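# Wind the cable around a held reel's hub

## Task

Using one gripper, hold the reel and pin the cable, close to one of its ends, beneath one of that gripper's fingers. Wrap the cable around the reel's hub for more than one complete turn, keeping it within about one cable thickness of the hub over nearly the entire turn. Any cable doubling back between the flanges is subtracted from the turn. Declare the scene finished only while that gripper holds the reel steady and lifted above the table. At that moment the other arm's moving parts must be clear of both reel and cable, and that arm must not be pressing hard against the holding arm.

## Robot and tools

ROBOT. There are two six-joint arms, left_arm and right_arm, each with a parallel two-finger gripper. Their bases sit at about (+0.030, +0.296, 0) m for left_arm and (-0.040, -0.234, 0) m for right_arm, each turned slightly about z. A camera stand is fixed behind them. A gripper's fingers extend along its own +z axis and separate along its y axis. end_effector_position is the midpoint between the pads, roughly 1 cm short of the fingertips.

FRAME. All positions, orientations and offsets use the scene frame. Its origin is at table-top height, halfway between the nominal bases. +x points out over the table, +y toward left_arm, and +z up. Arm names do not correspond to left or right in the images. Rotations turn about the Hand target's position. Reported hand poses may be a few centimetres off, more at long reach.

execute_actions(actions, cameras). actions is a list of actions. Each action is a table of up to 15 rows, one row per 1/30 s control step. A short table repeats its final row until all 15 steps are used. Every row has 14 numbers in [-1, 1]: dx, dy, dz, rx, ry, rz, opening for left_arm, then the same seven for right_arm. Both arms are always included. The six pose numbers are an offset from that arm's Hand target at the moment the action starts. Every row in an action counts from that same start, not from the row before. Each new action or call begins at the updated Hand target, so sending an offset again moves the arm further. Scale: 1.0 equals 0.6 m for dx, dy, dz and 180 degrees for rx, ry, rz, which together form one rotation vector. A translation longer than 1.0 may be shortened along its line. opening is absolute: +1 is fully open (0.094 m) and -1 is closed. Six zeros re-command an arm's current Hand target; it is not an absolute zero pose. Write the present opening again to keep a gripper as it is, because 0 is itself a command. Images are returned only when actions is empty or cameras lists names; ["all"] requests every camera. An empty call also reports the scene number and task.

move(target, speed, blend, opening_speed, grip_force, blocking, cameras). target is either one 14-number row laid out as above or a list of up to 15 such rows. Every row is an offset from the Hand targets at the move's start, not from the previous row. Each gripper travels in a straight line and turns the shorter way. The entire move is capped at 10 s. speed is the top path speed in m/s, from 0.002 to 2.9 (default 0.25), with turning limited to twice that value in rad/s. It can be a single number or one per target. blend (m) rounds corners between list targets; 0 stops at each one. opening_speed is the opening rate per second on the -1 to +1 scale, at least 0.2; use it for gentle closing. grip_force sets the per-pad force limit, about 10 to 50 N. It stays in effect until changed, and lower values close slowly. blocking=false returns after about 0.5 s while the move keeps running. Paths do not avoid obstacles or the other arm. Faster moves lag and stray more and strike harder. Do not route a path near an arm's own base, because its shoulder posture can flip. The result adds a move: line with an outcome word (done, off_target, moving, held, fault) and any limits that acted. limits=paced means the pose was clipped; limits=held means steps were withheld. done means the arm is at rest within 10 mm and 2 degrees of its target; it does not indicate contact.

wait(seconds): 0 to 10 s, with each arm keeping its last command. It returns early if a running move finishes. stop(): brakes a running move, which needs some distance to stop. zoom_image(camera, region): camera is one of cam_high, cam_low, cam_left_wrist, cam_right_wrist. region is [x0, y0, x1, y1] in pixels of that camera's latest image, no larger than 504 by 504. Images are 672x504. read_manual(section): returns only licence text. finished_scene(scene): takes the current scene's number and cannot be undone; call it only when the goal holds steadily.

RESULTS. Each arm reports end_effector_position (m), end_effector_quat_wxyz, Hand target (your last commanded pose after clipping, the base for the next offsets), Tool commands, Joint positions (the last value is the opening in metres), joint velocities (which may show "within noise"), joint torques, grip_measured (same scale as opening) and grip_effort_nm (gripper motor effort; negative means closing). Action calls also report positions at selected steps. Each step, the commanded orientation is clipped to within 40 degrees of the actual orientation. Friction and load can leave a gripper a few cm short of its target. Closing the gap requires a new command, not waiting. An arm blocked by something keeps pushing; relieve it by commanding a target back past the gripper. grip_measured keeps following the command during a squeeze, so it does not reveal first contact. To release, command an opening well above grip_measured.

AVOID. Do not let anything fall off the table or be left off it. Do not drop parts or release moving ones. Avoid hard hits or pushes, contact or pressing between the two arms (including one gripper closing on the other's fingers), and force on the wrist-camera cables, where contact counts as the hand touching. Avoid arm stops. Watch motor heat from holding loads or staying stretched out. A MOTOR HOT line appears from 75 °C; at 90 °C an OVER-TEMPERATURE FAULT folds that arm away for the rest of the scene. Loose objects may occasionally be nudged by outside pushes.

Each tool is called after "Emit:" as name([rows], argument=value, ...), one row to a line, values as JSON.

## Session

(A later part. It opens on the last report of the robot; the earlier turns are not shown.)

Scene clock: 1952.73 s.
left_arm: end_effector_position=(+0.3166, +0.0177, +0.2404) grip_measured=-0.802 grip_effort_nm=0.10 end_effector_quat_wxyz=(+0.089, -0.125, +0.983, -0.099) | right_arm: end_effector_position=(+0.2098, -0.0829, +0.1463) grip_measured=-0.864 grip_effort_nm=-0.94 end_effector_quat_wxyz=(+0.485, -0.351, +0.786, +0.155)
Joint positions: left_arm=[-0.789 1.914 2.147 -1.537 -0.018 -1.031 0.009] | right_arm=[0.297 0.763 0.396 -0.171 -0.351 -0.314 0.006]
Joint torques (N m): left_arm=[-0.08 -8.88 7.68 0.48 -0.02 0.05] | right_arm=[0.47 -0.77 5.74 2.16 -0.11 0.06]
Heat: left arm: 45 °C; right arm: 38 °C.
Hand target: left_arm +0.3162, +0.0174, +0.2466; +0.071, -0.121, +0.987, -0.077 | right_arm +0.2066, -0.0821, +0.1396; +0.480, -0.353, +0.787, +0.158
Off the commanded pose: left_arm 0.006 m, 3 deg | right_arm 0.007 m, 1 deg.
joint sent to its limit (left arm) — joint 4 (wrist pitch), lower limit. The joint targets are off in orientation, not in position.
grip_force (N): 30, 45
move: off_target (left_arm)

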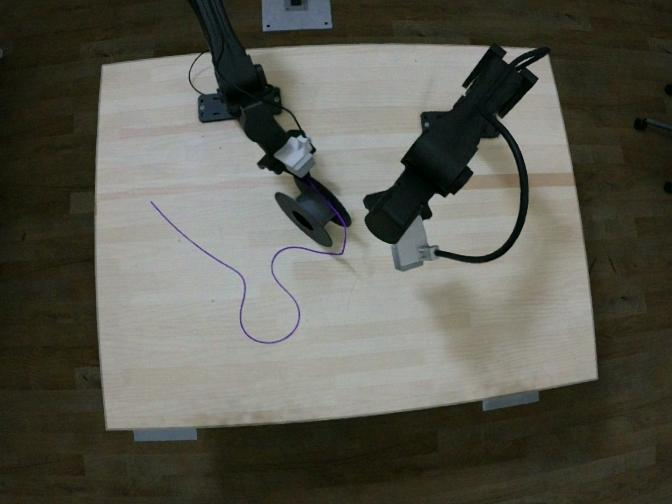

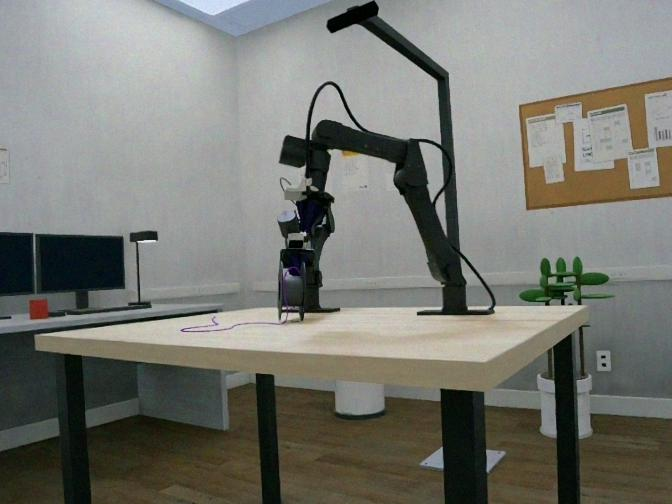

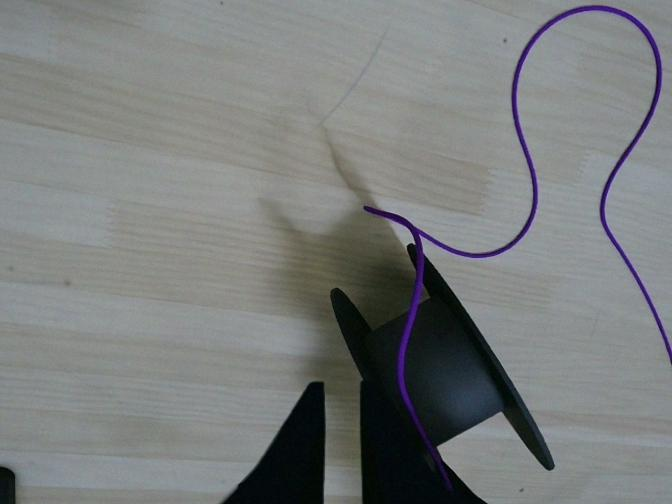

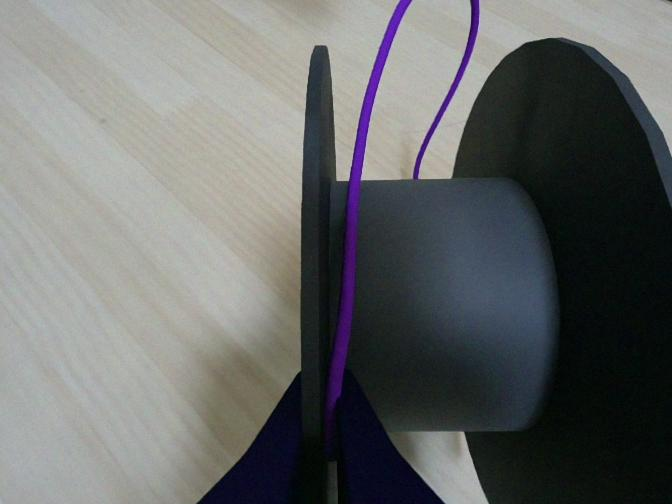

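Emit:
move([
  [0.0,0.15,0.15,0,0,0,-0.8, 0,0,0,0,0,0,-1],
  [-0.027,0.254,0.34,-0.1389,-0.6735,-0.1216,-0.8, 0,0,0,0,0,0,-1],
], blend=[0.04,0], speed=0.4, cameras=["cam_high","cam_low"])

Scene clock: 2276.87 s.
left_arm: end_effector_position=(+0.3063, +0.1674, +0.4444) grip_measured=-0.802 grip_effort_nm=0.10 end_effector_quat_wxyz=(+0.835, +0.146, +0.417, -0.328) | right_arm: end_effector_position=(+0.2098, -0.0829, +0.1463) grip_measured=-0.864 grip_effort_nm=-0.94 end_effector_quat_wxyz=(+0.485, -0.351, +0.786, +0.155)
Joint positions: left_arm=[-0.22 0.972 0.537 1.154 0.39 -0.36 0.009] | right_arm=[0.297 0.763 0.396 -0.171 -0.351 -0.314 0.006]
Joint torques (N m): left_arm=[0.58 -1.1 5.97 1.6 -0.12 -0.01] | right_arm=[0.49 -0.8 5.76 2.16 -0.11 0.06]
Heat: left arm: 38 °C; right arm: 39 °C.
Hand target: left_arm +0.2999, +0.1698, +0.4507; +0.846, +0.151, +0.395, -0.325 | right_arm +0.2066, -0.0821, +0.1396; +0.480, -0.353, +0.787, +0.158
Off the commanded pose: left_arm 0.009 m, 3 deg | right_arm 0.007 m, 1 deg.
grip_force (N): 30, 45
move: off_target (left_arm)
Images, in order (width x height): cam_high 672x504, cam_low 672x504.

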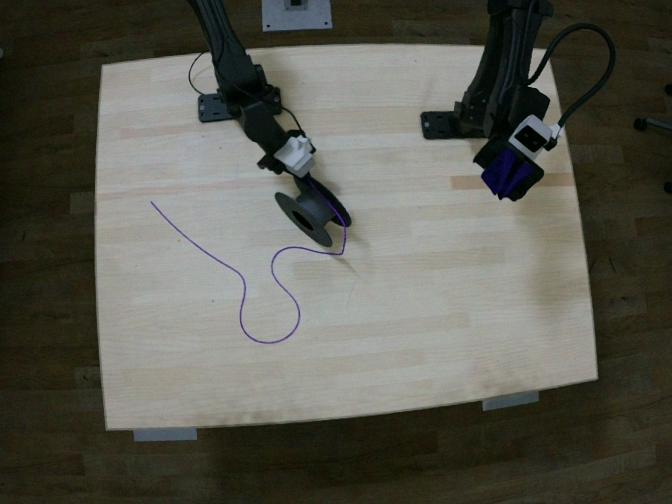

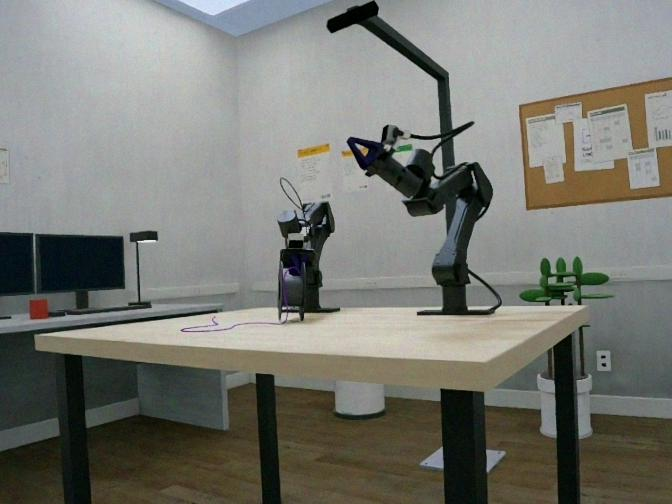

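Emit:
move([
  [0,0,0,0,0,0,-0.8, 0.05,0.0,0.3,0,0,0,-1],
  [0,0,0,0,0,0,-0.8, 0.2007,0.0085,0.634,0.5059,0.38,-0.1367,-1],
], blend=[0.03,0], speed=0.25, cameras=["all"])

Scene clock: 2298.60 s.
left_arm: end_effector_position=(+0.3063, +0.1673, +0.4444) grip_measured=-0.802 grip_effort_nm=0.09 end_effector_quat_wxyz=(+0.835, +0.146, +0.417, -0.329) | right_arm: end_effector_position=(+0.3316, -0.0808, +0.4908) grip_measured=-0.864 grip_effort_nm=-0.94 end_effector_quat_wxyz=(+0.100, +0.389, +0.620, +0.675)
Joint positions: left_arm=[-0.22 0.972 0.537 1.154 0.39 -0.36 0.009] | right_arm=[0.031 1.383 1.696 -0.414 -0.8 1.912 0.006]
Joint torques (N m): left_arm=[0.58 -1.09 5.97 1.58 -0.11 -0.01] | right_arm=[0.75 -4.33 9.55 2.72 -0.08 0.1]
Heat: left arm: 37 °C; right arm: 39 °C.
Hand target: left_arm +0.2999, +0.1698, +0.4507; +0.846, +0.151, +0.395, -0.325 | right_arm +0.3271, -0.0769, +0.5199; +0.122, +0.354, +0.612, +0.696
Off the commanded pose: left_arm 0.009 m, 3 deg | right_arm 0.030 m, 5 deg.
grip_force (N): 30, 45
move: off_target (left_arm, right_arm)

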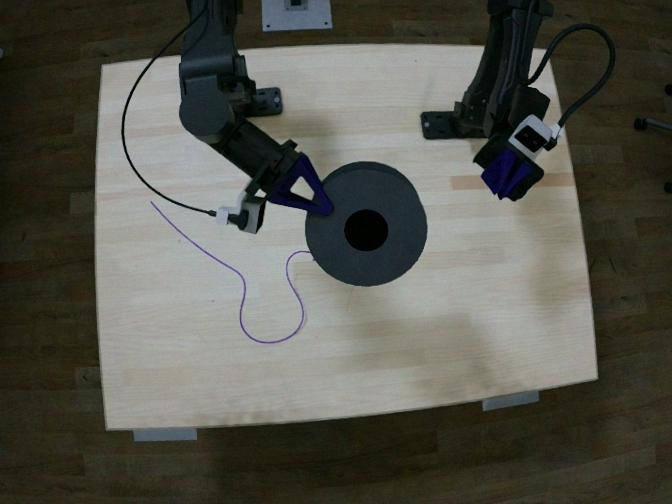

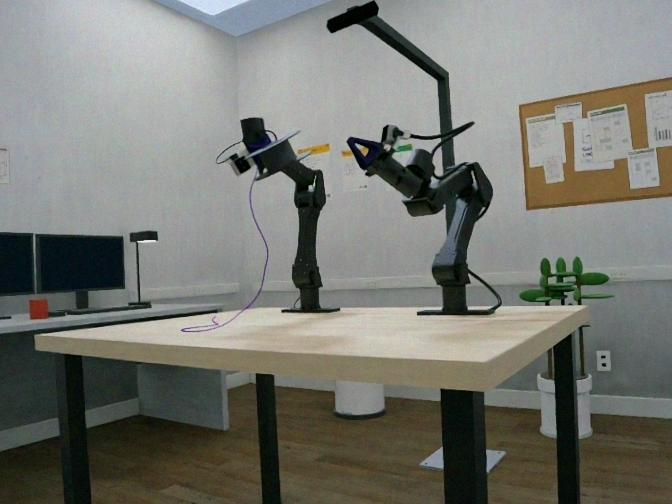

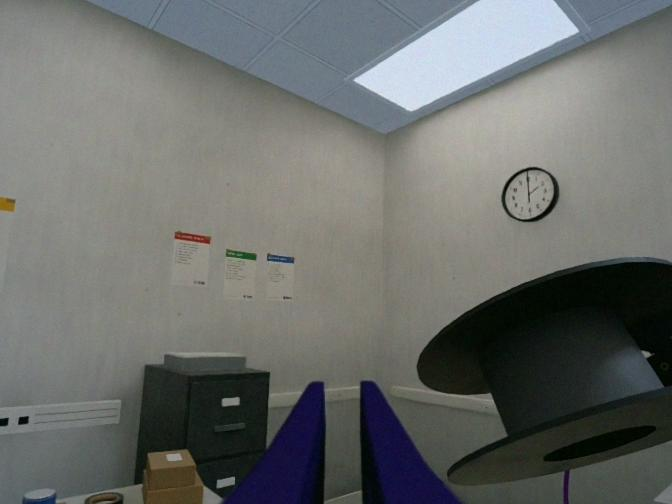

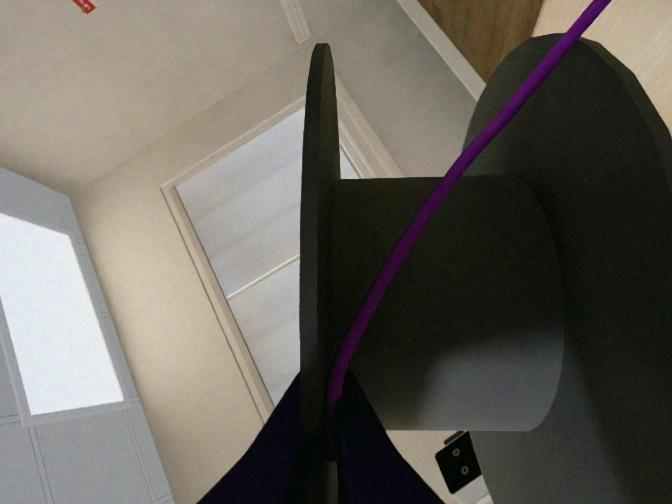

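Emit:
zoom_image(camera="cam_low", region=[190, 100, 350, 340])

Emit:
zoom_image(camera="cam_high", region=[230, 140, 450, 340])

Emit:
zoom_image(camera="cam_left_wrist", region=[400, 230, 672, 504])

Scaled by 2.100.

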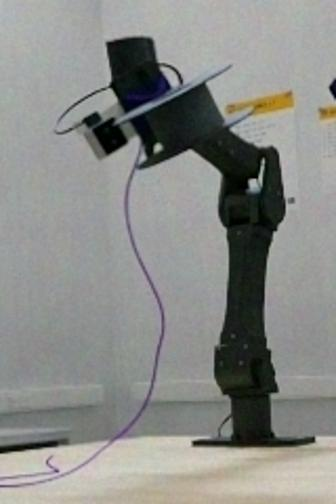

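Scaled by 2.291.

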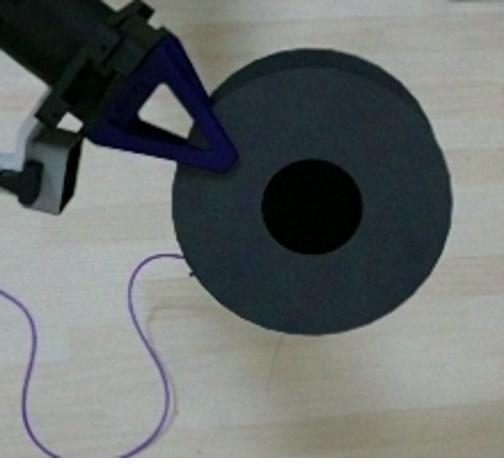

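Scaled by 1.839.

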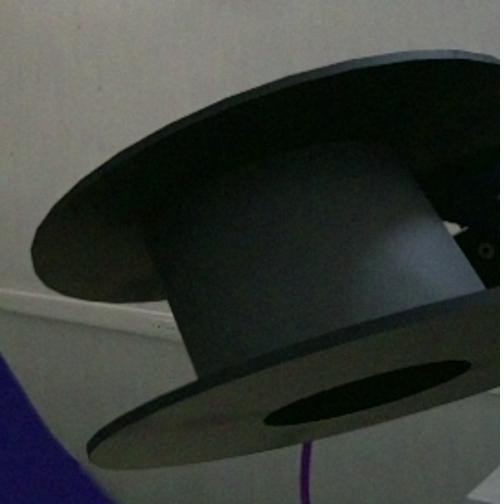

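Emit:
move(target=[0,0,0,0,0,0,-0.8, 0.0,0.0,0.14,0,0,0,-1], speed=0.15, cameras=["cam_low","cam_left_wrist","cam_right_wrist"])

Scene clock: 2343.77 s.
left_arm: end_effector_position=(+0.3063, +0.1673, +0.4444) grip_measured=-0.802 grip_effort_nm=0.10 end_effector_quat_wxyz=(+0.835, +0.146, +0.417, -0.329) | right_arm: end_effector_position=(+0.3365, -0.0797, +0.5854) grip_measured=-0.864 grip_effort_nm=-0.94 end_effector_quat_wxyz=(+0.104, +0.383, +0.614, +0.683)
Joint positions: left_arm=[-0.22 0.972 0.537 1.154 0.39 -0.36 0.009] | right_arm=[0.034 1.746 2.564 -0.885 -0.796 1.93 0.006]
Joint torques (N m): left_arm=[0.57 -1.07 5.98 1.58 -0.11 -0.01] | right_arm=[0.55 -5.57 7.13 2.41 -0.06 -0.06]
Heat: left arm: 36 °C; right arm: 44 °C.
Hand target: left_arm +0.2999, +0.1698, +0.4507; +0.846, +0.151, +0.395, -0.325 | right_arm +0.3271, -0.0770, +0.6039; +0.122, +0.354, +0.612, +0.696
Off the commanded pose: left_arm 0.009 m, 3 deg | right_arm 0.021 m, 4 deg.
grip_force (N): 30, 45
move: off_target (left_arm, right_arm)
Images, in order (width x height): cam_low 672x504, cam_left_wrist 672x504, cam_right_wrist 672x504.

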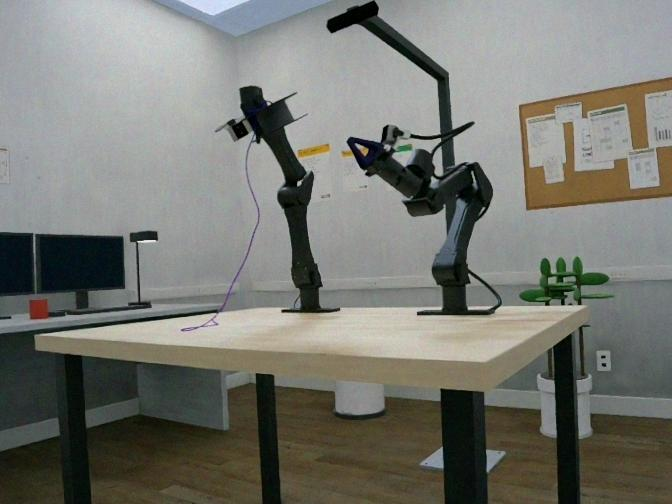

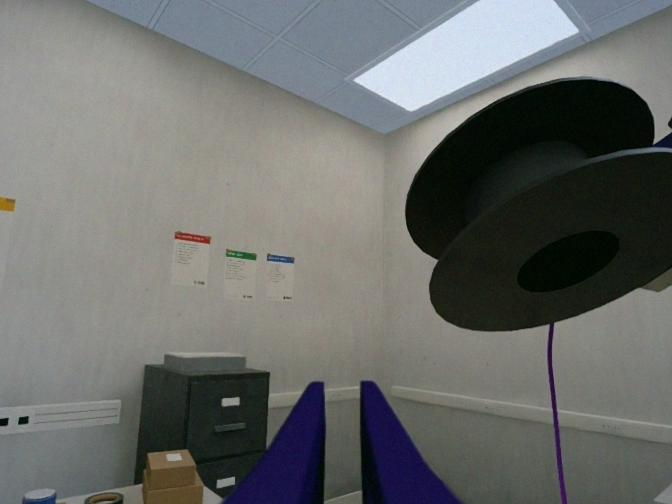

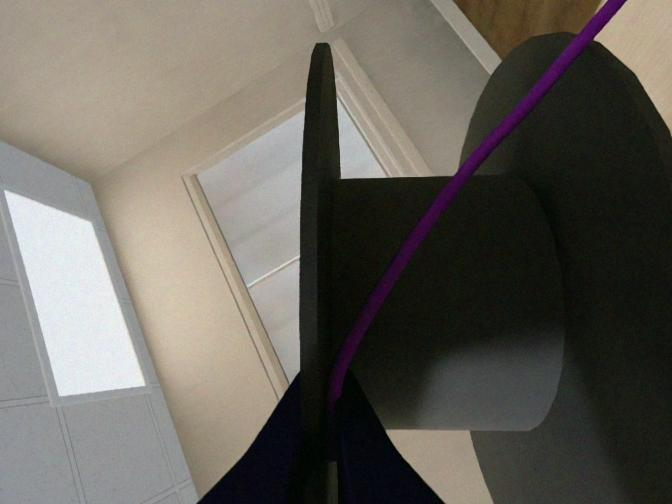

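Emit:
move(target=[0.007,-0.323,-0.105,0,0,0,0.2, 0,0,0,0,0,0,-1], grip_force=[30,50], speed=0.2, cameras=["cam_low","cam_left_wrist","cam_high"])

Scene clock: 2404.20 s.
left_arm: end_effector_position=(+0.3149, -0.0404, +0.3376) grip_measured=+0.198 grip_effort_nm=0.10 end_effector_quat_wxyz=(+0.795, +0.204, +0.483, -0.307) | right_arm: end_effector_position=(+0.3365, -0.0797, +0.5853) grip_measured=-0.868 grip_effort_nm=-1.04 end_effector_quat_wxyz=(+0.104, +0.383, +0.614, +0.683)
Joint positions: left_arm=[-0.937 1.577 0.659 1.392 -0.142 0.105 0.056] | right_arm=[0.034 1.746 2.564 -0.885 -0.796 1.93 0.006]
Joint torques (N m): left_arm=[-0.13 -5.18 8.16 3.11 -0.08 0.12] | right_arm=[0.58 -5.68 7.09 2.4 -0.09 -0.06]
Heat: left arm: 36 °C; right arm: 43 °C.
Hand target: left_arm +0.3042, -0.0240, +0.3875; +0.846, +0.151, +0.395, -0.325 | right_arm +0.3271, -0.0770, +0.6039; +0.122, +0.354, +0.612, +0.696
Off the commanded pose: left_arm 0.054 m, 13 deg | right_arm 0.021 m, 4 deg.
joint sent to its limit (left arm) — joint 4 (wrist pitch), upper limit. The joint targets are off in position, not in orientation.
grip_force (N): 30, 50
move: off_target (left_arm, right_arm)
Images, in order (width x height): cam_high 672x504, cam_low 672x504, cam_left_wrist 672x504.

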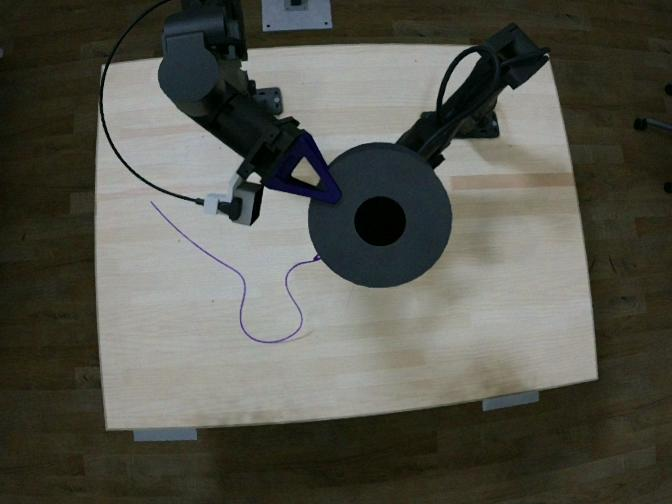

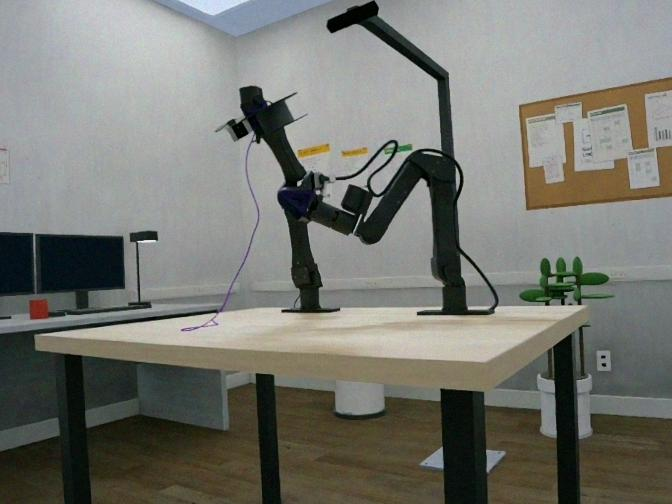

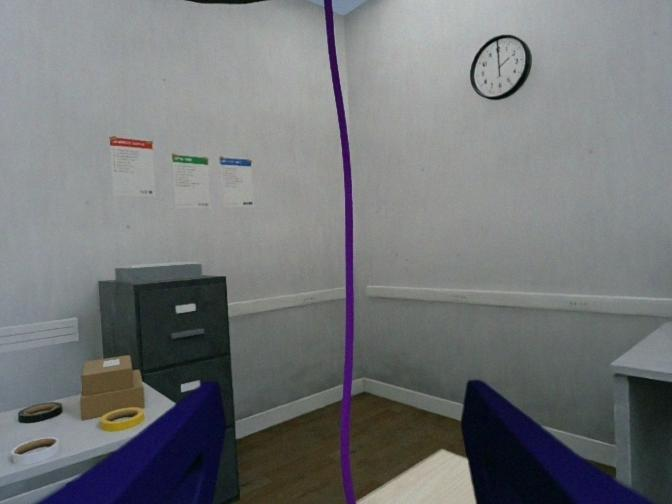

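Emit:
move(target=[0.0263,-0.0467,0.0208,0.0372,0.0413,0,0.2, 0,0,0,0,0,0,-1], speed=0.1, cameras=["cam_left_wrist","cam_low"])

Scene clock: 2435.10 s.
left_arm: end_effector_position=(+0.3261, -0.0581, +0.3728) grip_measured=+0.198 grip_effort_nm=0.10 end_effector_quat_wxyz=(+0.794, +0.194, +0.489, -0.303) | right_arm: end_effector_position=(+0.3365, -0.0797, +0.5853) grip_measured=-0.868 grip_effort_nm=-1.04 end_effector_quat_wxyz=(+0.104, +0.383, +0.614, +0.682)
Joint positions: left_arm=[-0.956 1.565 0.82 1.215 -0.183 0.105 0.056] | right_arm=[0.034 1.746 2.564 -0.886 -0.796 1.93 0.006]
Joint torques (N m): left_arm=[-0.59 -9.43 8.53 1.37 -0.05 0.02] | right_arm=[0.54 -5.65 7.08 2.39 -0.07 -0.05]
Heat: left arm: 43 °C; right arm: 43 °C.
Hand target: left_arm +0.3199, -0.0520, +0.4000; +0.808, +0.179, +0.467, -0.310 | right_arm +0.3271, -0.0770, +0.6039; +0.122, +0.354, +0.612, +0.696
Off the commanded pose: left_arm 0.029 m, 4 deg | right_arm 0.021 m, 4 deg.
grip_force (N): 30, 50
move: off_target (left_arm, right_arm)
Images, in order (width x height): cam_low 672x504, cam_left_wrist 672x504.

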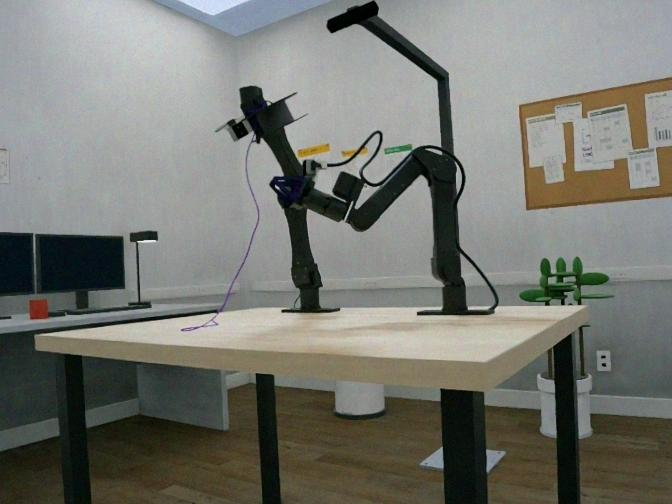

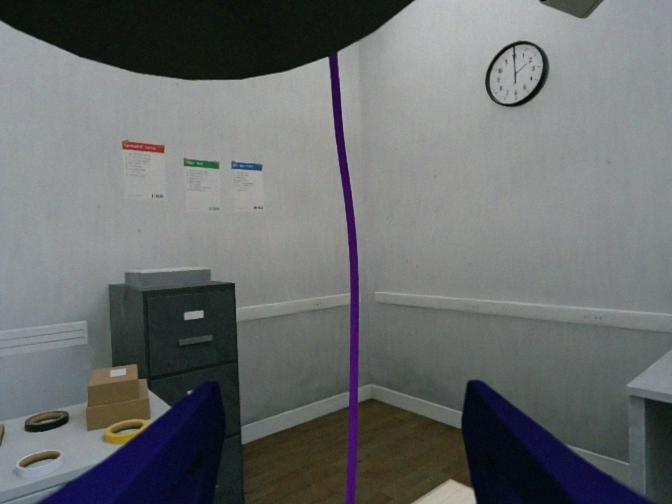

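Emit:
move(target=[0.04,-0.0488,0.0313,0,0,0,0.2, 0,0,0,0,0,0,-1], speed=0.08, cameras=["cam_left_wrist","cam_low"])

Scene clock: 2441.77 s.
left_arm: end_effector_position=(+0.3402, -0.0778, +0.4134) grip_measured=+0.198 grip_effort_nm=0.10 end_effector_quat_wxyz=(+0.805, +0.182, +0.471, -0.310) | right_arm: end_effector_position=(+0.3365, -0.0797, +0.5853) grip_measured=-0.868 grip_effort_nm=-1.04 end_effector_quat_wxyz=(+0.104, +0.383, +0.614, +0.682)
Joint positions: left_arm=[-0.956 1.626 1.012 1.135 -0.183 0.105 0.056] | right_arm=[0.034 1.746 2.564 -0.886 -0.796 1.93 0.006]
Joint torques (N m): left_arm=[0.09 -6 9.25 1.22 0 -0.01] | right_arm=[0.55 -5.7 7.04 2.4 -0.07 -0.05]
Heat: left arm: 40 °C; right arm: 43 °C.
Hand target: left_arm +0.3439, -0.0813, +0.4188; +0.808, +0.179, +0.467, -0.310 | right_arm +0.3271, -0.0770, +0.6039; +0.122, +0.354, +0.612, +0.696
Off the commanded pose: left_arm 0.007 m, 1 deg | right_arm 0.021 m, 4 deg.
grip_force (N): 30, 50
move: off_target (right_arm)
Images, in order (width x height): cam_low 672x504, cam_left_wrist 672x504.

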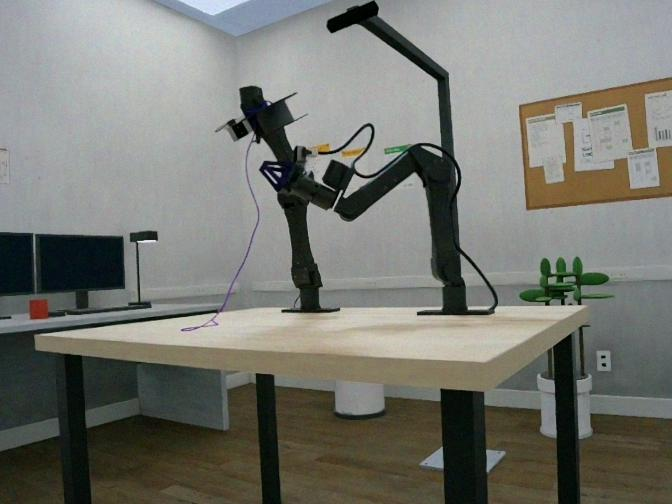

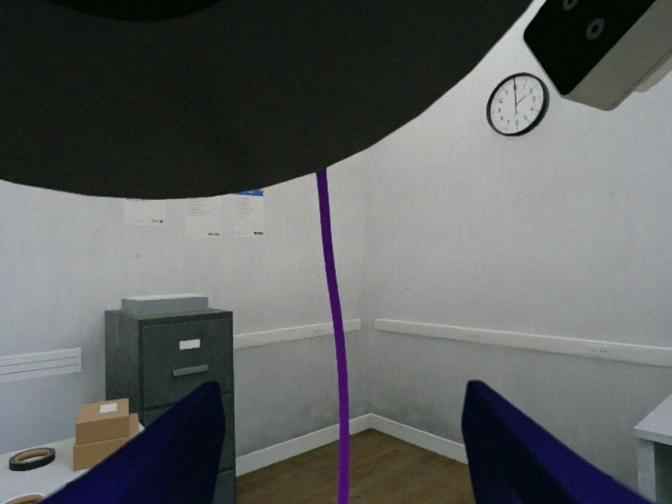

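Emit:
zoom_image(camera="cam_left_wrist", region=[290, 340, 400, 504])

Scaled by 3.073.

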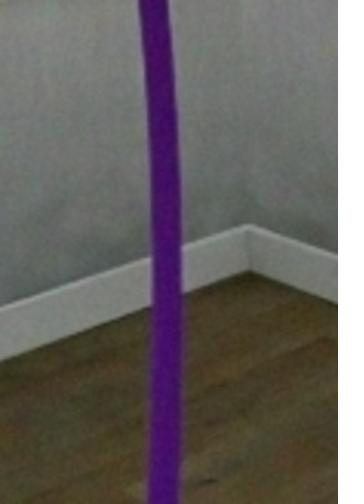

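Emit:
move(target=[0.038,-0.035,0.0,0,0,0,0.2, 0,0,0,0,0,0,-1], speed=0.08, cameras=["cam_left_wrist","cam_high"])

Emit:
zoom_image(camera="cam_left_wrist", region=[180, 340, 500, 504])

Scene clock: 2452.63 s.
left_arm: end_effector_position=(+0.3624, -0.0979, +0.4155) grip_measured=+0.198 grip_effort_nm=0.10 end_effector_quat_wxyz=(+0.807, +0.178, +0.472, -0.307) | right_arm: end_effector_position=(+0.3365, -0.0797, +0.5853) grip_measured=-0.868 grip_effort_nm=-1.03 end_effector_quat_wxyz=(+0.104, +0.383, +0.614, +0.682)
Joint positions: left_arm=[-0.944 1.734 1.14 1.117 -0.183 0.101 0.056] | right_arm=[0.034 1.746 2.564 -0.886 -0.796 1.93 0.006]
Joint torques (N m): left_arm=[0.5 -6.84 9.21 1.28 0.14 -0.04] | right_arm=[0.62 -5.65 7.15 2.4 -0.08 -0.06]
Heat: left arm: 39 °C; right arm: 43 °C.
Hand target: left_arm +0.3666, -0.1023, +0.4189; +0.808, +0.179, +0.467, -0.310 | right_arm +0.3271, -0.0770, +0.6039; +0.122, +0.354, +0.612, +0.696
Off the commanded pose: left_arm 0.007 m, 1 deg | right_arm 0.021 m, 4 deg.
grip_force (N): 30, 50
move: off_target (right_arm)
Images, in order (width x height): cam_high 672x504, cam_left_wrist 672x504.

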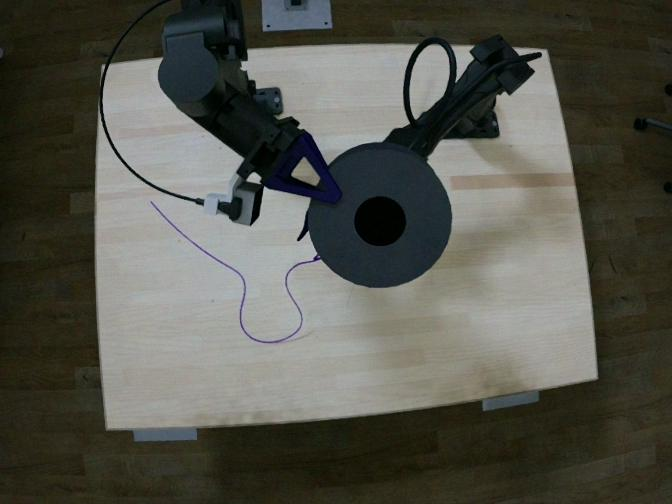

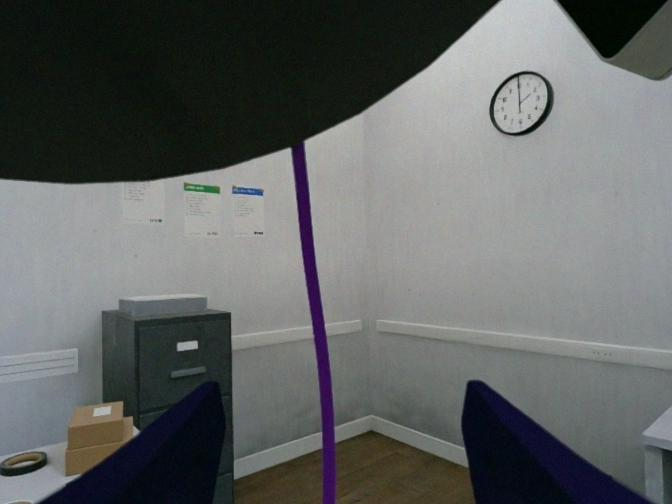

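Scaled by 1.575.

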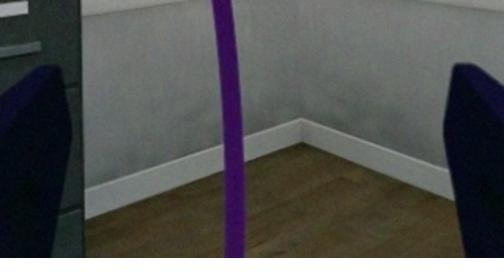

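Emit:
move([
  [0.0,0.0,-0.06,0,0,0,0.2, 0,0,0,0,0,0,-1],
  [0.065,-0.0525,-0.06,0,0,0,0.2, 0,0,0,0,0,0,-1],
], speed=0.08, cameras=["cam_left_wrist","cam_low"])

Scene clock: 2477.63 s.
left_arm: end_effector_position=(+0.4025, -0.1306, +0.3785) grip_measured=+0.198 grip_effort_nm=0.10 end_effector_quat_wxyz=(+0.803, +0.182, +0.479, -0.304) | right_arm: end_effector_position=(+0.3365, -0.0797, +0.5853) grip_measured=-0.868 grip_effort_nm=-1.04 end_effector_quat_wxyz=(+0.104, +0.383, +0.614, +0.682)
Joint positions: left_arm=[-0.913 1.95 1.282 1.169 -0.158 0.086 0.056] | right_arm=[0.034 1.746 2.564 -0.886 -0.796 1.929 0.006]
Joint torques (N m): left_arm=[0.46 -8.31 9.21 1.53 0.12 -0.03] | right_arm=[0.54 -5.68 7.06 2.39 -0.08 -0.06]
Heat: left arm: 38 °C; right arm: 43 °C.
Hand target: left_arm +0.4057, -0.1337, +0.3830; +0.808, +0.179, +0.467, -0.311 | right_arm +0.3271, -0.0770, +0.6039; +0.122, +0.354, +0.612, +0.696
Off the commanded pose: left_arm 0.006 m, 2 deg | right_arm 0.021 m, 4 deg.
grip_force (N): 30, 50
move: off_target (right_arm)
Images, in order (width x height): cam_low 672x504, cam_left_wrist 672x504.

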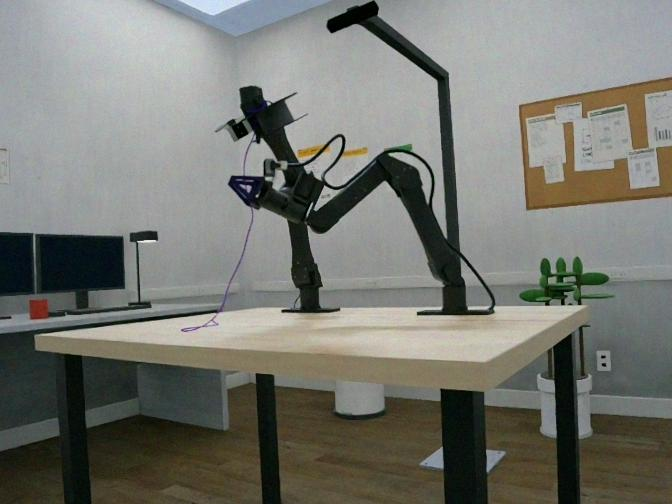

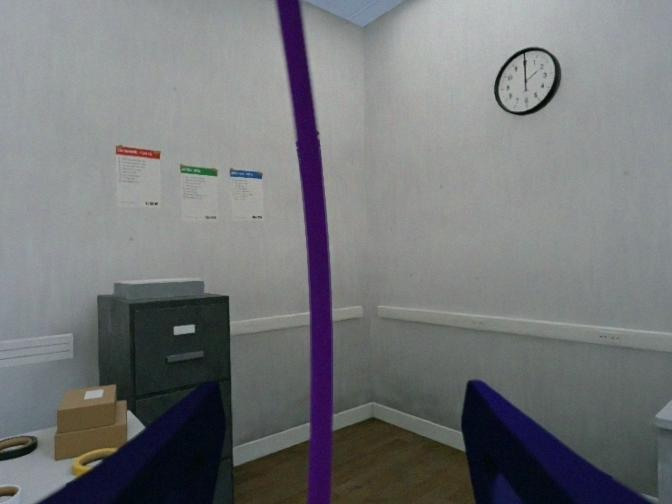

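Emit:
move(target=[0.004,0.006,0,0,0,0,-0.88, 0,0,0,0,0,0,-1], grip_force=[20,50], opening_speed=0.8, speed=0.05, cameras=["cam_left_wrist"])

Emit:
move(target=[0,0,0,0,0,0,-0.92, 0,0,0,0,0,0,-1], opening_speed=0.3, speed=0.05, cameras=["cam_left_wrist"])

Scene clock: 2489.50 s.
left_arm: end_effector_position=(+0.4054, -0.1282, +0.3786) grip_measured=-0.878 grip_effort_nm=-0.10 end_effector_quat_wxyz=(+0.803, +0.182, +0.479, -0.305) | right_arm: end_effector_position=(+0.3365, -0.0797, +0.5853) grip_measured=-0.868 grip_effort_nm=-1.04 end_effector_quat_wxyz=(+0.104, +0.383, +0.614, +0.682)
Joint positions: left_arm=[-0.904 1.95 1.282 1.169 -0.149 0.08 0.006] | right_arm=[0.034 1.746 2.564 -0.886 -0.796 1.929 0.006]
Joint torques (N m): left_arm=[0.5 -8.65 8.61 1.53 0.13 -0.04] | right_arm=[0.55 -5.67 7.08 2.41 -0.08 -0.07]
Heat: left arm: 39 °C; right arm: 43 °C.
Hand target: left_arm +0.4081, -0.1301, +0.3830; +0.808, +0.179, +0.467, -0.310 | right_arm +0.3271, -0.0770, +0.6039; +0.122, +0.354, +0.612, +0.696
Off the commanded pose: left_arm 0.005 m, 2 deg | right_arm 0.021 m, 4 deg.
grip_force (N): 20, 50
move: off_target (right_arm)
Images, in order (width x height): cam_left_wrist 672x504.

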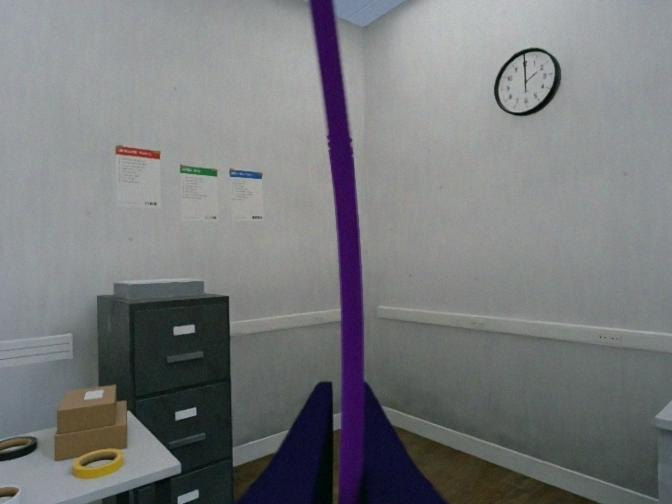

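Scene clock: 2490.00 s.
left_arm: end_effector_position=(+0.4054, -0.1282, +0.3786) grip_measured=-0.918 grip_effort_nm=-0.11 end_effector_quat_wxyz=(+0.803, +0.182, +0.479, -0.305) | right_arm: end_effector_position=(+0.3365, -0.0797, +0.5853) grip_measured=-0.868 grip_effort_nm=-1.04 end_effector_quat_wxyz=(+0.104, +0.383, +0.614, +0.682)
Joint positions: left_arm=[-0.904 1.95 1.282 1.169 -0.149 0.08 0.004] | right_arm=[0.034 1.746 2.564 -0.886 -0.796 1.929 0.006]
Joint torques (N m): left_arm=[0.5 -8.65 8.62 1.53 0.13 -0.04] | right_arm=[0.57 -5.64 7.1 2.4 -0.08 -0.06]
Heat: left arm: 39 °C; right arm: 43 °C.
Hand target: left_arm +0.4081, -0.1301, +0.3830; +0.808, +0.179, +0.467, -0.310 | right_arm +0.3271, -0.0770, +0.6039; +0.122, +0.354, +0.612, +0.696
Off the commanded pose: left_arm 0.005 m, 2 deg | right_arm 0.021 m, 4 deg.
grip_force (N): 20, 50
move: off_target (right_arm)
Images, in order (width x height): cam_left_wrist 672x504.

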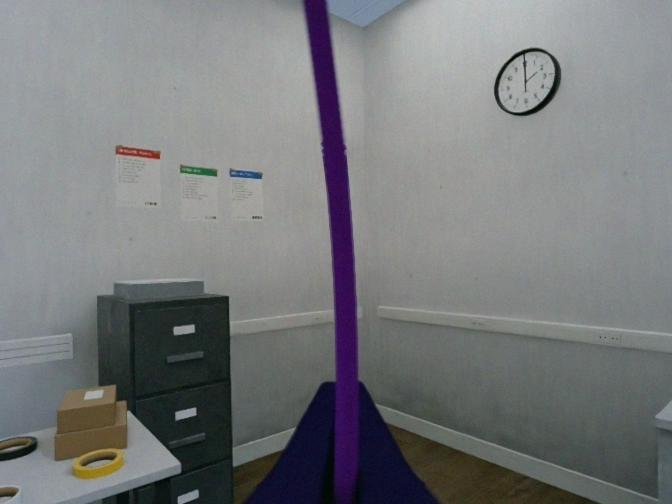

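Emit:
move(target=[0,0,0,0,0,0,-0.932, 0,0,0,0,0,0,-1], opening_speed=0.3, speed=0.05)

Emit:
move(target=[0,0,0,0,0,0,-0.938, 0,0,0,0,0,0,-1], opening_speed=0.3, speed=0.05)

Scene clock: 2494.27 s.
left_arm: end_effector_position=(+0.4054, -0.1282, +0.3786) grip_measured=-0.930 grip_effort_nm=-0.11 end_effector_quat_wxyz=(+0.803, +0.182, +0.479, -0.305) | right_arm: end_effector_position=(+0.3365, -0.0797, +0.5853) grip_measured=-0.868 grip_effort_nm=-1.04 end_effector_quat_wxyz=(+0.104, +0.383, +0.614, +0.682)
Joint positions: left_arm=[-0.904 1.95 1.282 1.169 -0.149 0.08 0.003] | right_arm=[0.034 1.746 2.564 -0.886 -0.796 1.929 0.006]
Joint torques (N m): left_arm=[0.49 -8.66 8.62 1.54 0.13 -0.04] | right_arm=[0.62 -5.7 7.1 2.38 -0.07 -0.06]
Heat: left arm: 39 °C; right arm: 43 °C.
Hand target: left_arm +0.4081, -0.1301, +0.3830; +0.808, +0.179, +0.467, -0.310 | right_arm +0.3271, -0.0770, +0.6039; +0.122, +0.354, +0.612, +0.696
Off the commanded pose: left_arm 0.005 m, 2 deg | right_arm 0.021 m, 4 deg.
grip_force (N): 20, 50
move: off_target (right_arm)

Scene clock: 2494.77 s.
left_arm: end_effector_position=(+0.4054, -0.1282, +0.3786) grip_measured=-0.936 grip_effort_nm=-0.11 end_effector_quat_wxyz=(+0.803, +0.182, +0.479, -0.305) | right_arm: end_effector_position=(+0.3365, -0.0797, +0.5853) grip_measured=-0.868 grip_effort_nm=-1.04 end_effector_quat_wxyz=(+0.104, +0.383, +0.614, +0.682)
Joint positions: left_arm=[-0.904 1.95 1.282 1.169 -0.149 0.08 0.003] | right_arm=[0.034 1.746 2.564 -0.886 -0.796 1.929 0.006]
Joint torques (N m): left_arm=[0.49 -8.66 8.61 1.53 0.13 -0.04] | right_arm=[0.62 -5.68 7.09 2.4 -0.07 -0.06]
Heat: left arm: 39 °C; right arm: 43 °C.
Hand target: left_arm +0.4081, -0.1301, +0.3830; +0.808, +0.179, +0.467, -0.310 | right_arm +0.3271, -0.0770, +0.6039; +0.122, +0.354, +0.612, +0.696
Off the commanded pose: left_arm 0.005 m, 2 deg | right_arm 0.021 m, 4 deg.
grip_force (N): 20, 50
move: off_target (right_arm)

Emit:
move(target=[0,0,0,0,0,0,-0.946, 0,0,0,0,0,0,-1], opening_speed=0.3, speed=0.05)

Emit:
move(target=[0,0,0,0,0,0,-0.954, 0,0,0,0,0,0,-1], opening_speed=0.3, speed=0.05, cameras=["cam_left_wrist"])

Scene clock: 2503.47 s.
left_arm: end_effector_position=(+0.4054, -0.1282, +0.3786) grip_measured=-0.944 grip_effort_nm=-0.11 end_effector_quat_wxyz=(+0.803, +0.182, +0.479, -0.305) | right_arm: end_effector_position=(+0.3365, -0.0797, +0.5853) grip_measured=-0.868 grip_effort_nm=-1.04 end_effector_quat_wxyz=(+0.104, +0.383, +0.614, +0.682)
Joint positions: left_arm=[-0.904 1.95 1.282 1.169 -0.149 0.08 0.003] | right_arm=[0.034 1.746 2.564 -0.886 -0.796 1.929 0.006]
Joint torques (N m): left_arm=[0.51 -8.66 8.62 1.54 0.13 -0.05] | right_arm=[0.57 -5.65 7.1 2.4 -0.07 -0.04]
Heat: left arm: 40 °C; right arm: 43 °C.
Hand target: left_arm +0.4081, -0.1301, +0.3830; +0.808, +0.179, +0.467, -0.310 | right_arm +0.3271, -0.0770, +0.6039; +0.122, +0.354, +0.612, +0.696
Off the commanded pose: left_arm 0.005 m, 2 deg | right_arm 0.021 m, 4 deg.
grip_force (N): 20, 50
move: off_target (right_arm)

Scene clock: 2503.97 s.
left_arm: end_effector_position=(+0.4054, -0.1282, +0.3786) grip_measured=-0.952 grip_effort_nm=-0.13 end_effector_quat_wxyz=(+0.803, +0.182, +0.479, -0.305) | right_arm: end_effector_position=(+0.3365, -0.0797, +0.5853) grip_measured=-0.868 grip_effort_nm=-1.04 end_effector_quat_wxyz=(+0.104, +0.383, +0.614, +0.682)
Joint positions: left_arm=[-0.904 1.95 1.282 1.169 -0.149 0.08 0.002] | right_arm=[0.034 1.746 2.564 -0.886 -0.796 1.929 0.006]
Joint torques (N m): left_arm=[0.49 -8.66 8.61 1.53 0.13 -0.04] | right_arm=[0.57 -5.65 7.1 2.4 -0.08 -0.05]
Heat: left arm: 40 °C; right arm: 43 °C.
Hand target: left_arm +0.4081, -0.1301, +0.3830; +0.808, +0.179, +0.467, -0.310 | right_arm +0.3271, -0.0770, +0.6039; +0.122, +0.354, +0.612, +0.696
Off the commanded pose: left_arm 0.005 m, 2 deg | right_arm 0.021 m, 4 deg.
grip_force (N): 20, 50
move: off_target (right_arm)
Images, in order (width x height): cam_left_wrist 672x504.

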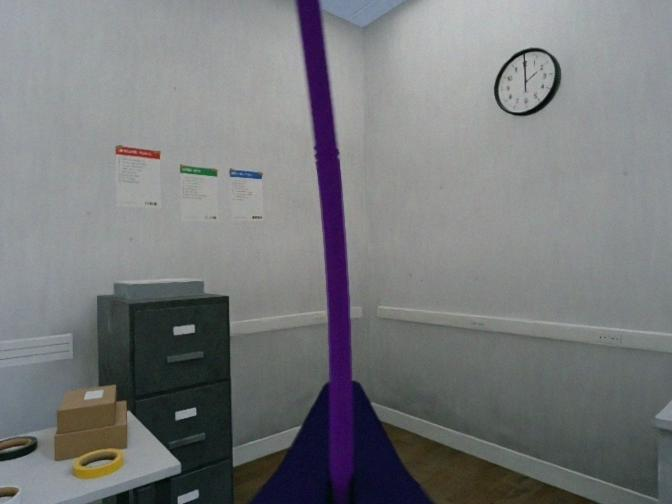

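Emit:
zoom_image(camera="cam_left_wrist", region=[240, 330, 450, 504])

Emit:
execute_actions(actions=[], cameras=["cam_low", "cam_high"])

Emit:
zoom_image(camera="cam_low", region=[200, 80, 320, 250])

Scaled by 2.400.

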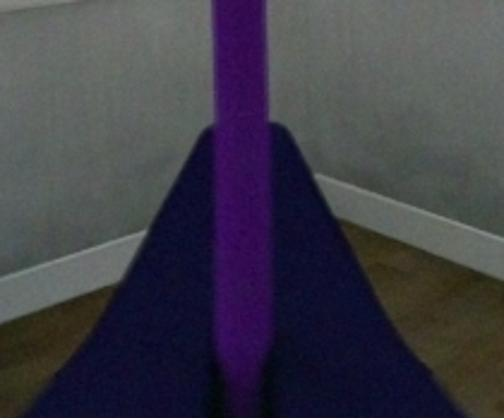

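Scene clock: 2521.27 s.
left_arm: end_effector_position=(+0.4054, -0.1282, +0.3786) grip_measured=-0.952 grip_effort_nm=-0.12 end_effector_quat_wxyz=(+0.803, +0.182, +0.479, -0.305) | right_arm: end_effector_position=(+0.3365, -0.0797, +0.5853) grip_measured=-0.868 grip_effort_nm=-1.04 end_effector_quat_wxyz=(+0.104, +0.383, +0.614, +0.682)
Joint positions: left_arm=[-0.904 1.95 1.282 1.169 -0.149 0.08 0.002] | right_arm=[0.034 1.746 2.564 -0.886 -0.796 1.929 0.006]
Joint velocities: within noise
Joint torques (N m): left_arm=[0.5 -8.68 8.59 1.54 0.12 -0.04] | right_arm=[0.57 -5.64 7.08 2.4 -0.07 -0.05]
Heat: left arm: 40 °C; right arm: 43 °C.
Hand target: left_arm +0.4081, -0.1301, +0.3830; +0.808, +0.179, +0.467, -0.310 | right_arm +0.3271, -0.0770, +0.6039; +0.122, +0.354, +0.612, +0.696
Tool commands: left_gripper/opening=-0.954 right_gripper/opening=-1.0
Off the commanded pose: left_arm 0.005 m, 2 deg | right_arm 0.021 m, 4 deg.
grip_force (N): 20, 50
Images, in order (width x height): cam_high 672x504, cam_low 672x504.

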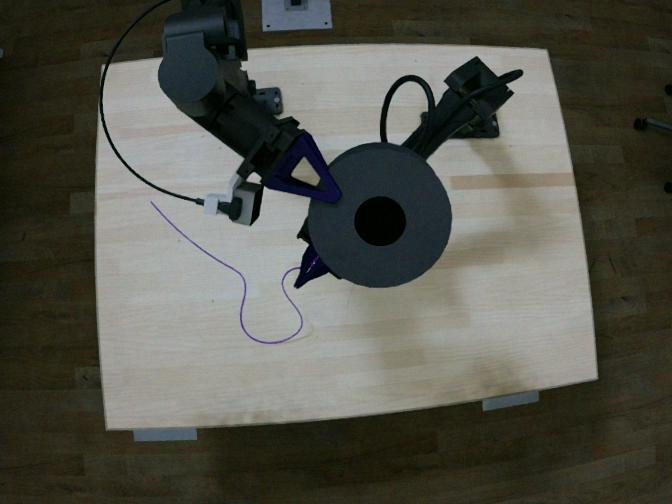

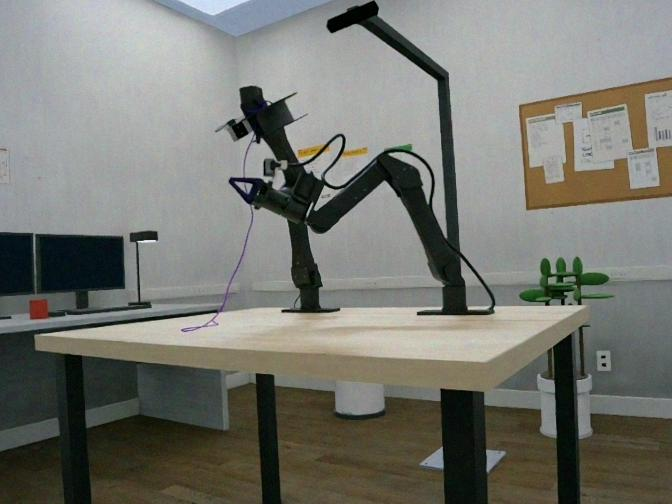

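Scaled by 2.965.

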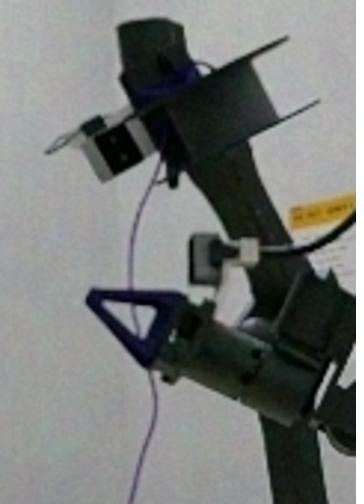

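Emit:
move(target=[0,0,0,0,0,0,-0.966, 0,0,0,0,0,0,-1], opening_speed=0.3, speed=0.05)

Emit:
move(target=[0,0,0,0,0,0,-0.978, 0,0,0,0,0,0,-1], opening_speed=0.3, speed=0.05, cameras=["cam_left_wrist"])

Scene clock: 2530.47 s.
left_arm: end_effector_position=(+0.4054, -0.1282, +0.3786) grip_measured=-0.961 grip_effort_nm=-0.25 end_effector_quat_wxyz=(+0.803, +0.182, +0.479, -0.305) | right_arm: end_effector_position=(+0.3365, -0.0797, +0.5853) grip_measured=-0.868 grip_effort_nm=-1.04 end_effector_quat_wxyz=(+0.104, +0.383, +0.614, +0.682)
Joint positions: left_arm=[-0.904 1.95 1.282 1.169 -0.149 0.08 0.002] | right_arm=[0.034 1.746 2.564 -0.886 -0.796 1.929 0.006]
Joint torques (N m): left_arm=[0.47 -8.68 8.61 1.54 0.13 -0.04] | right_arm=[0.54 -5.63 7.13 2.4 -0.07 -0.05]
Heat: left arm: 40 °C; right arm: 43 °C.
Hand target: left_arm +0.4081, -0.1301, +0.3830; +0.808, +0.179, +0.467, -0.310 | right_arm +0.3271, -0.0770, +0.6039; +0.122, +0.354, +0.612, +0.696
Off the commanded pose: left_arm 0.005 m, 2 deg | right_arm 0.021 m, 4 deg.
grip_force (N): 20, 50
move: off_target (right_arm)

Scene clock: 2530.97 s.
left_arm: end_effector_position=(+0.4054, -0.1282, +0.3786) grip_measured=-0.970 grip_effort_nm=-0.42 end_effector_quat_wxyz=(+0.803, +0.182, +0.479, -0.305) | right_arm: end_effector_position=(+0.3365, -0.0797, +0.5853) grip_measured=-0.868 grip_effort_nm=-1.04 end_effector_quat_wxyz=(+0.104, +0.383, +0.614, +0.682)
Joint positions: left_arm=[-0.904 1.95 1.282 1.169 -0.149 0.08 0.001] | right_arm=[0.034 1.746 2.564 -0.886 -0.796 1.929 0.006]
Joint torques (N m): left_arm=[0.49 -8.68 8.62 1.54 0.13 -0.04] | right_arm=[0.59 -5.61 7.09 2.39 -0.07 -0.05]
Heat: left arm: 40 °C; right arm: 43 °C.
Hand target: left_arm +0.4081, -0.1301, +0.3830; +0.808, +0.179, +0.467, -0.310 | right_arm +0.3271, -0.0770, +0.6039; +0.122, +0.354, +0.612, +0.696
Off the commanded pose: left_arm 0.005 m, 2 deg | right_arm 0.021 m, 4 deg.
grip_force (N): 20, 50
move: off_target (right_arm)
Images, in order (width x height): cam_left_wrist 672x504.

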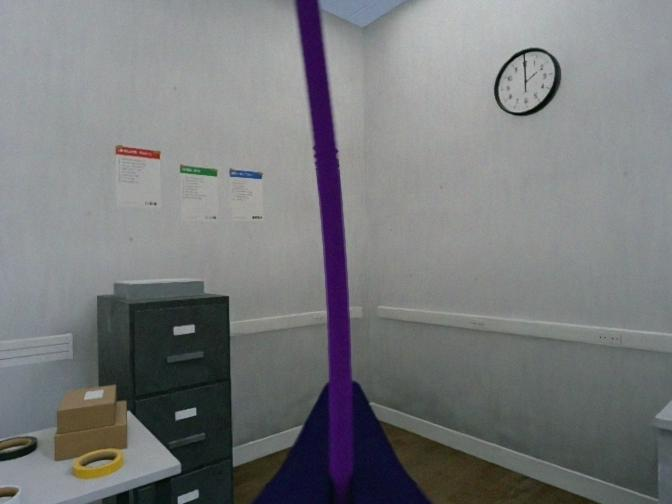

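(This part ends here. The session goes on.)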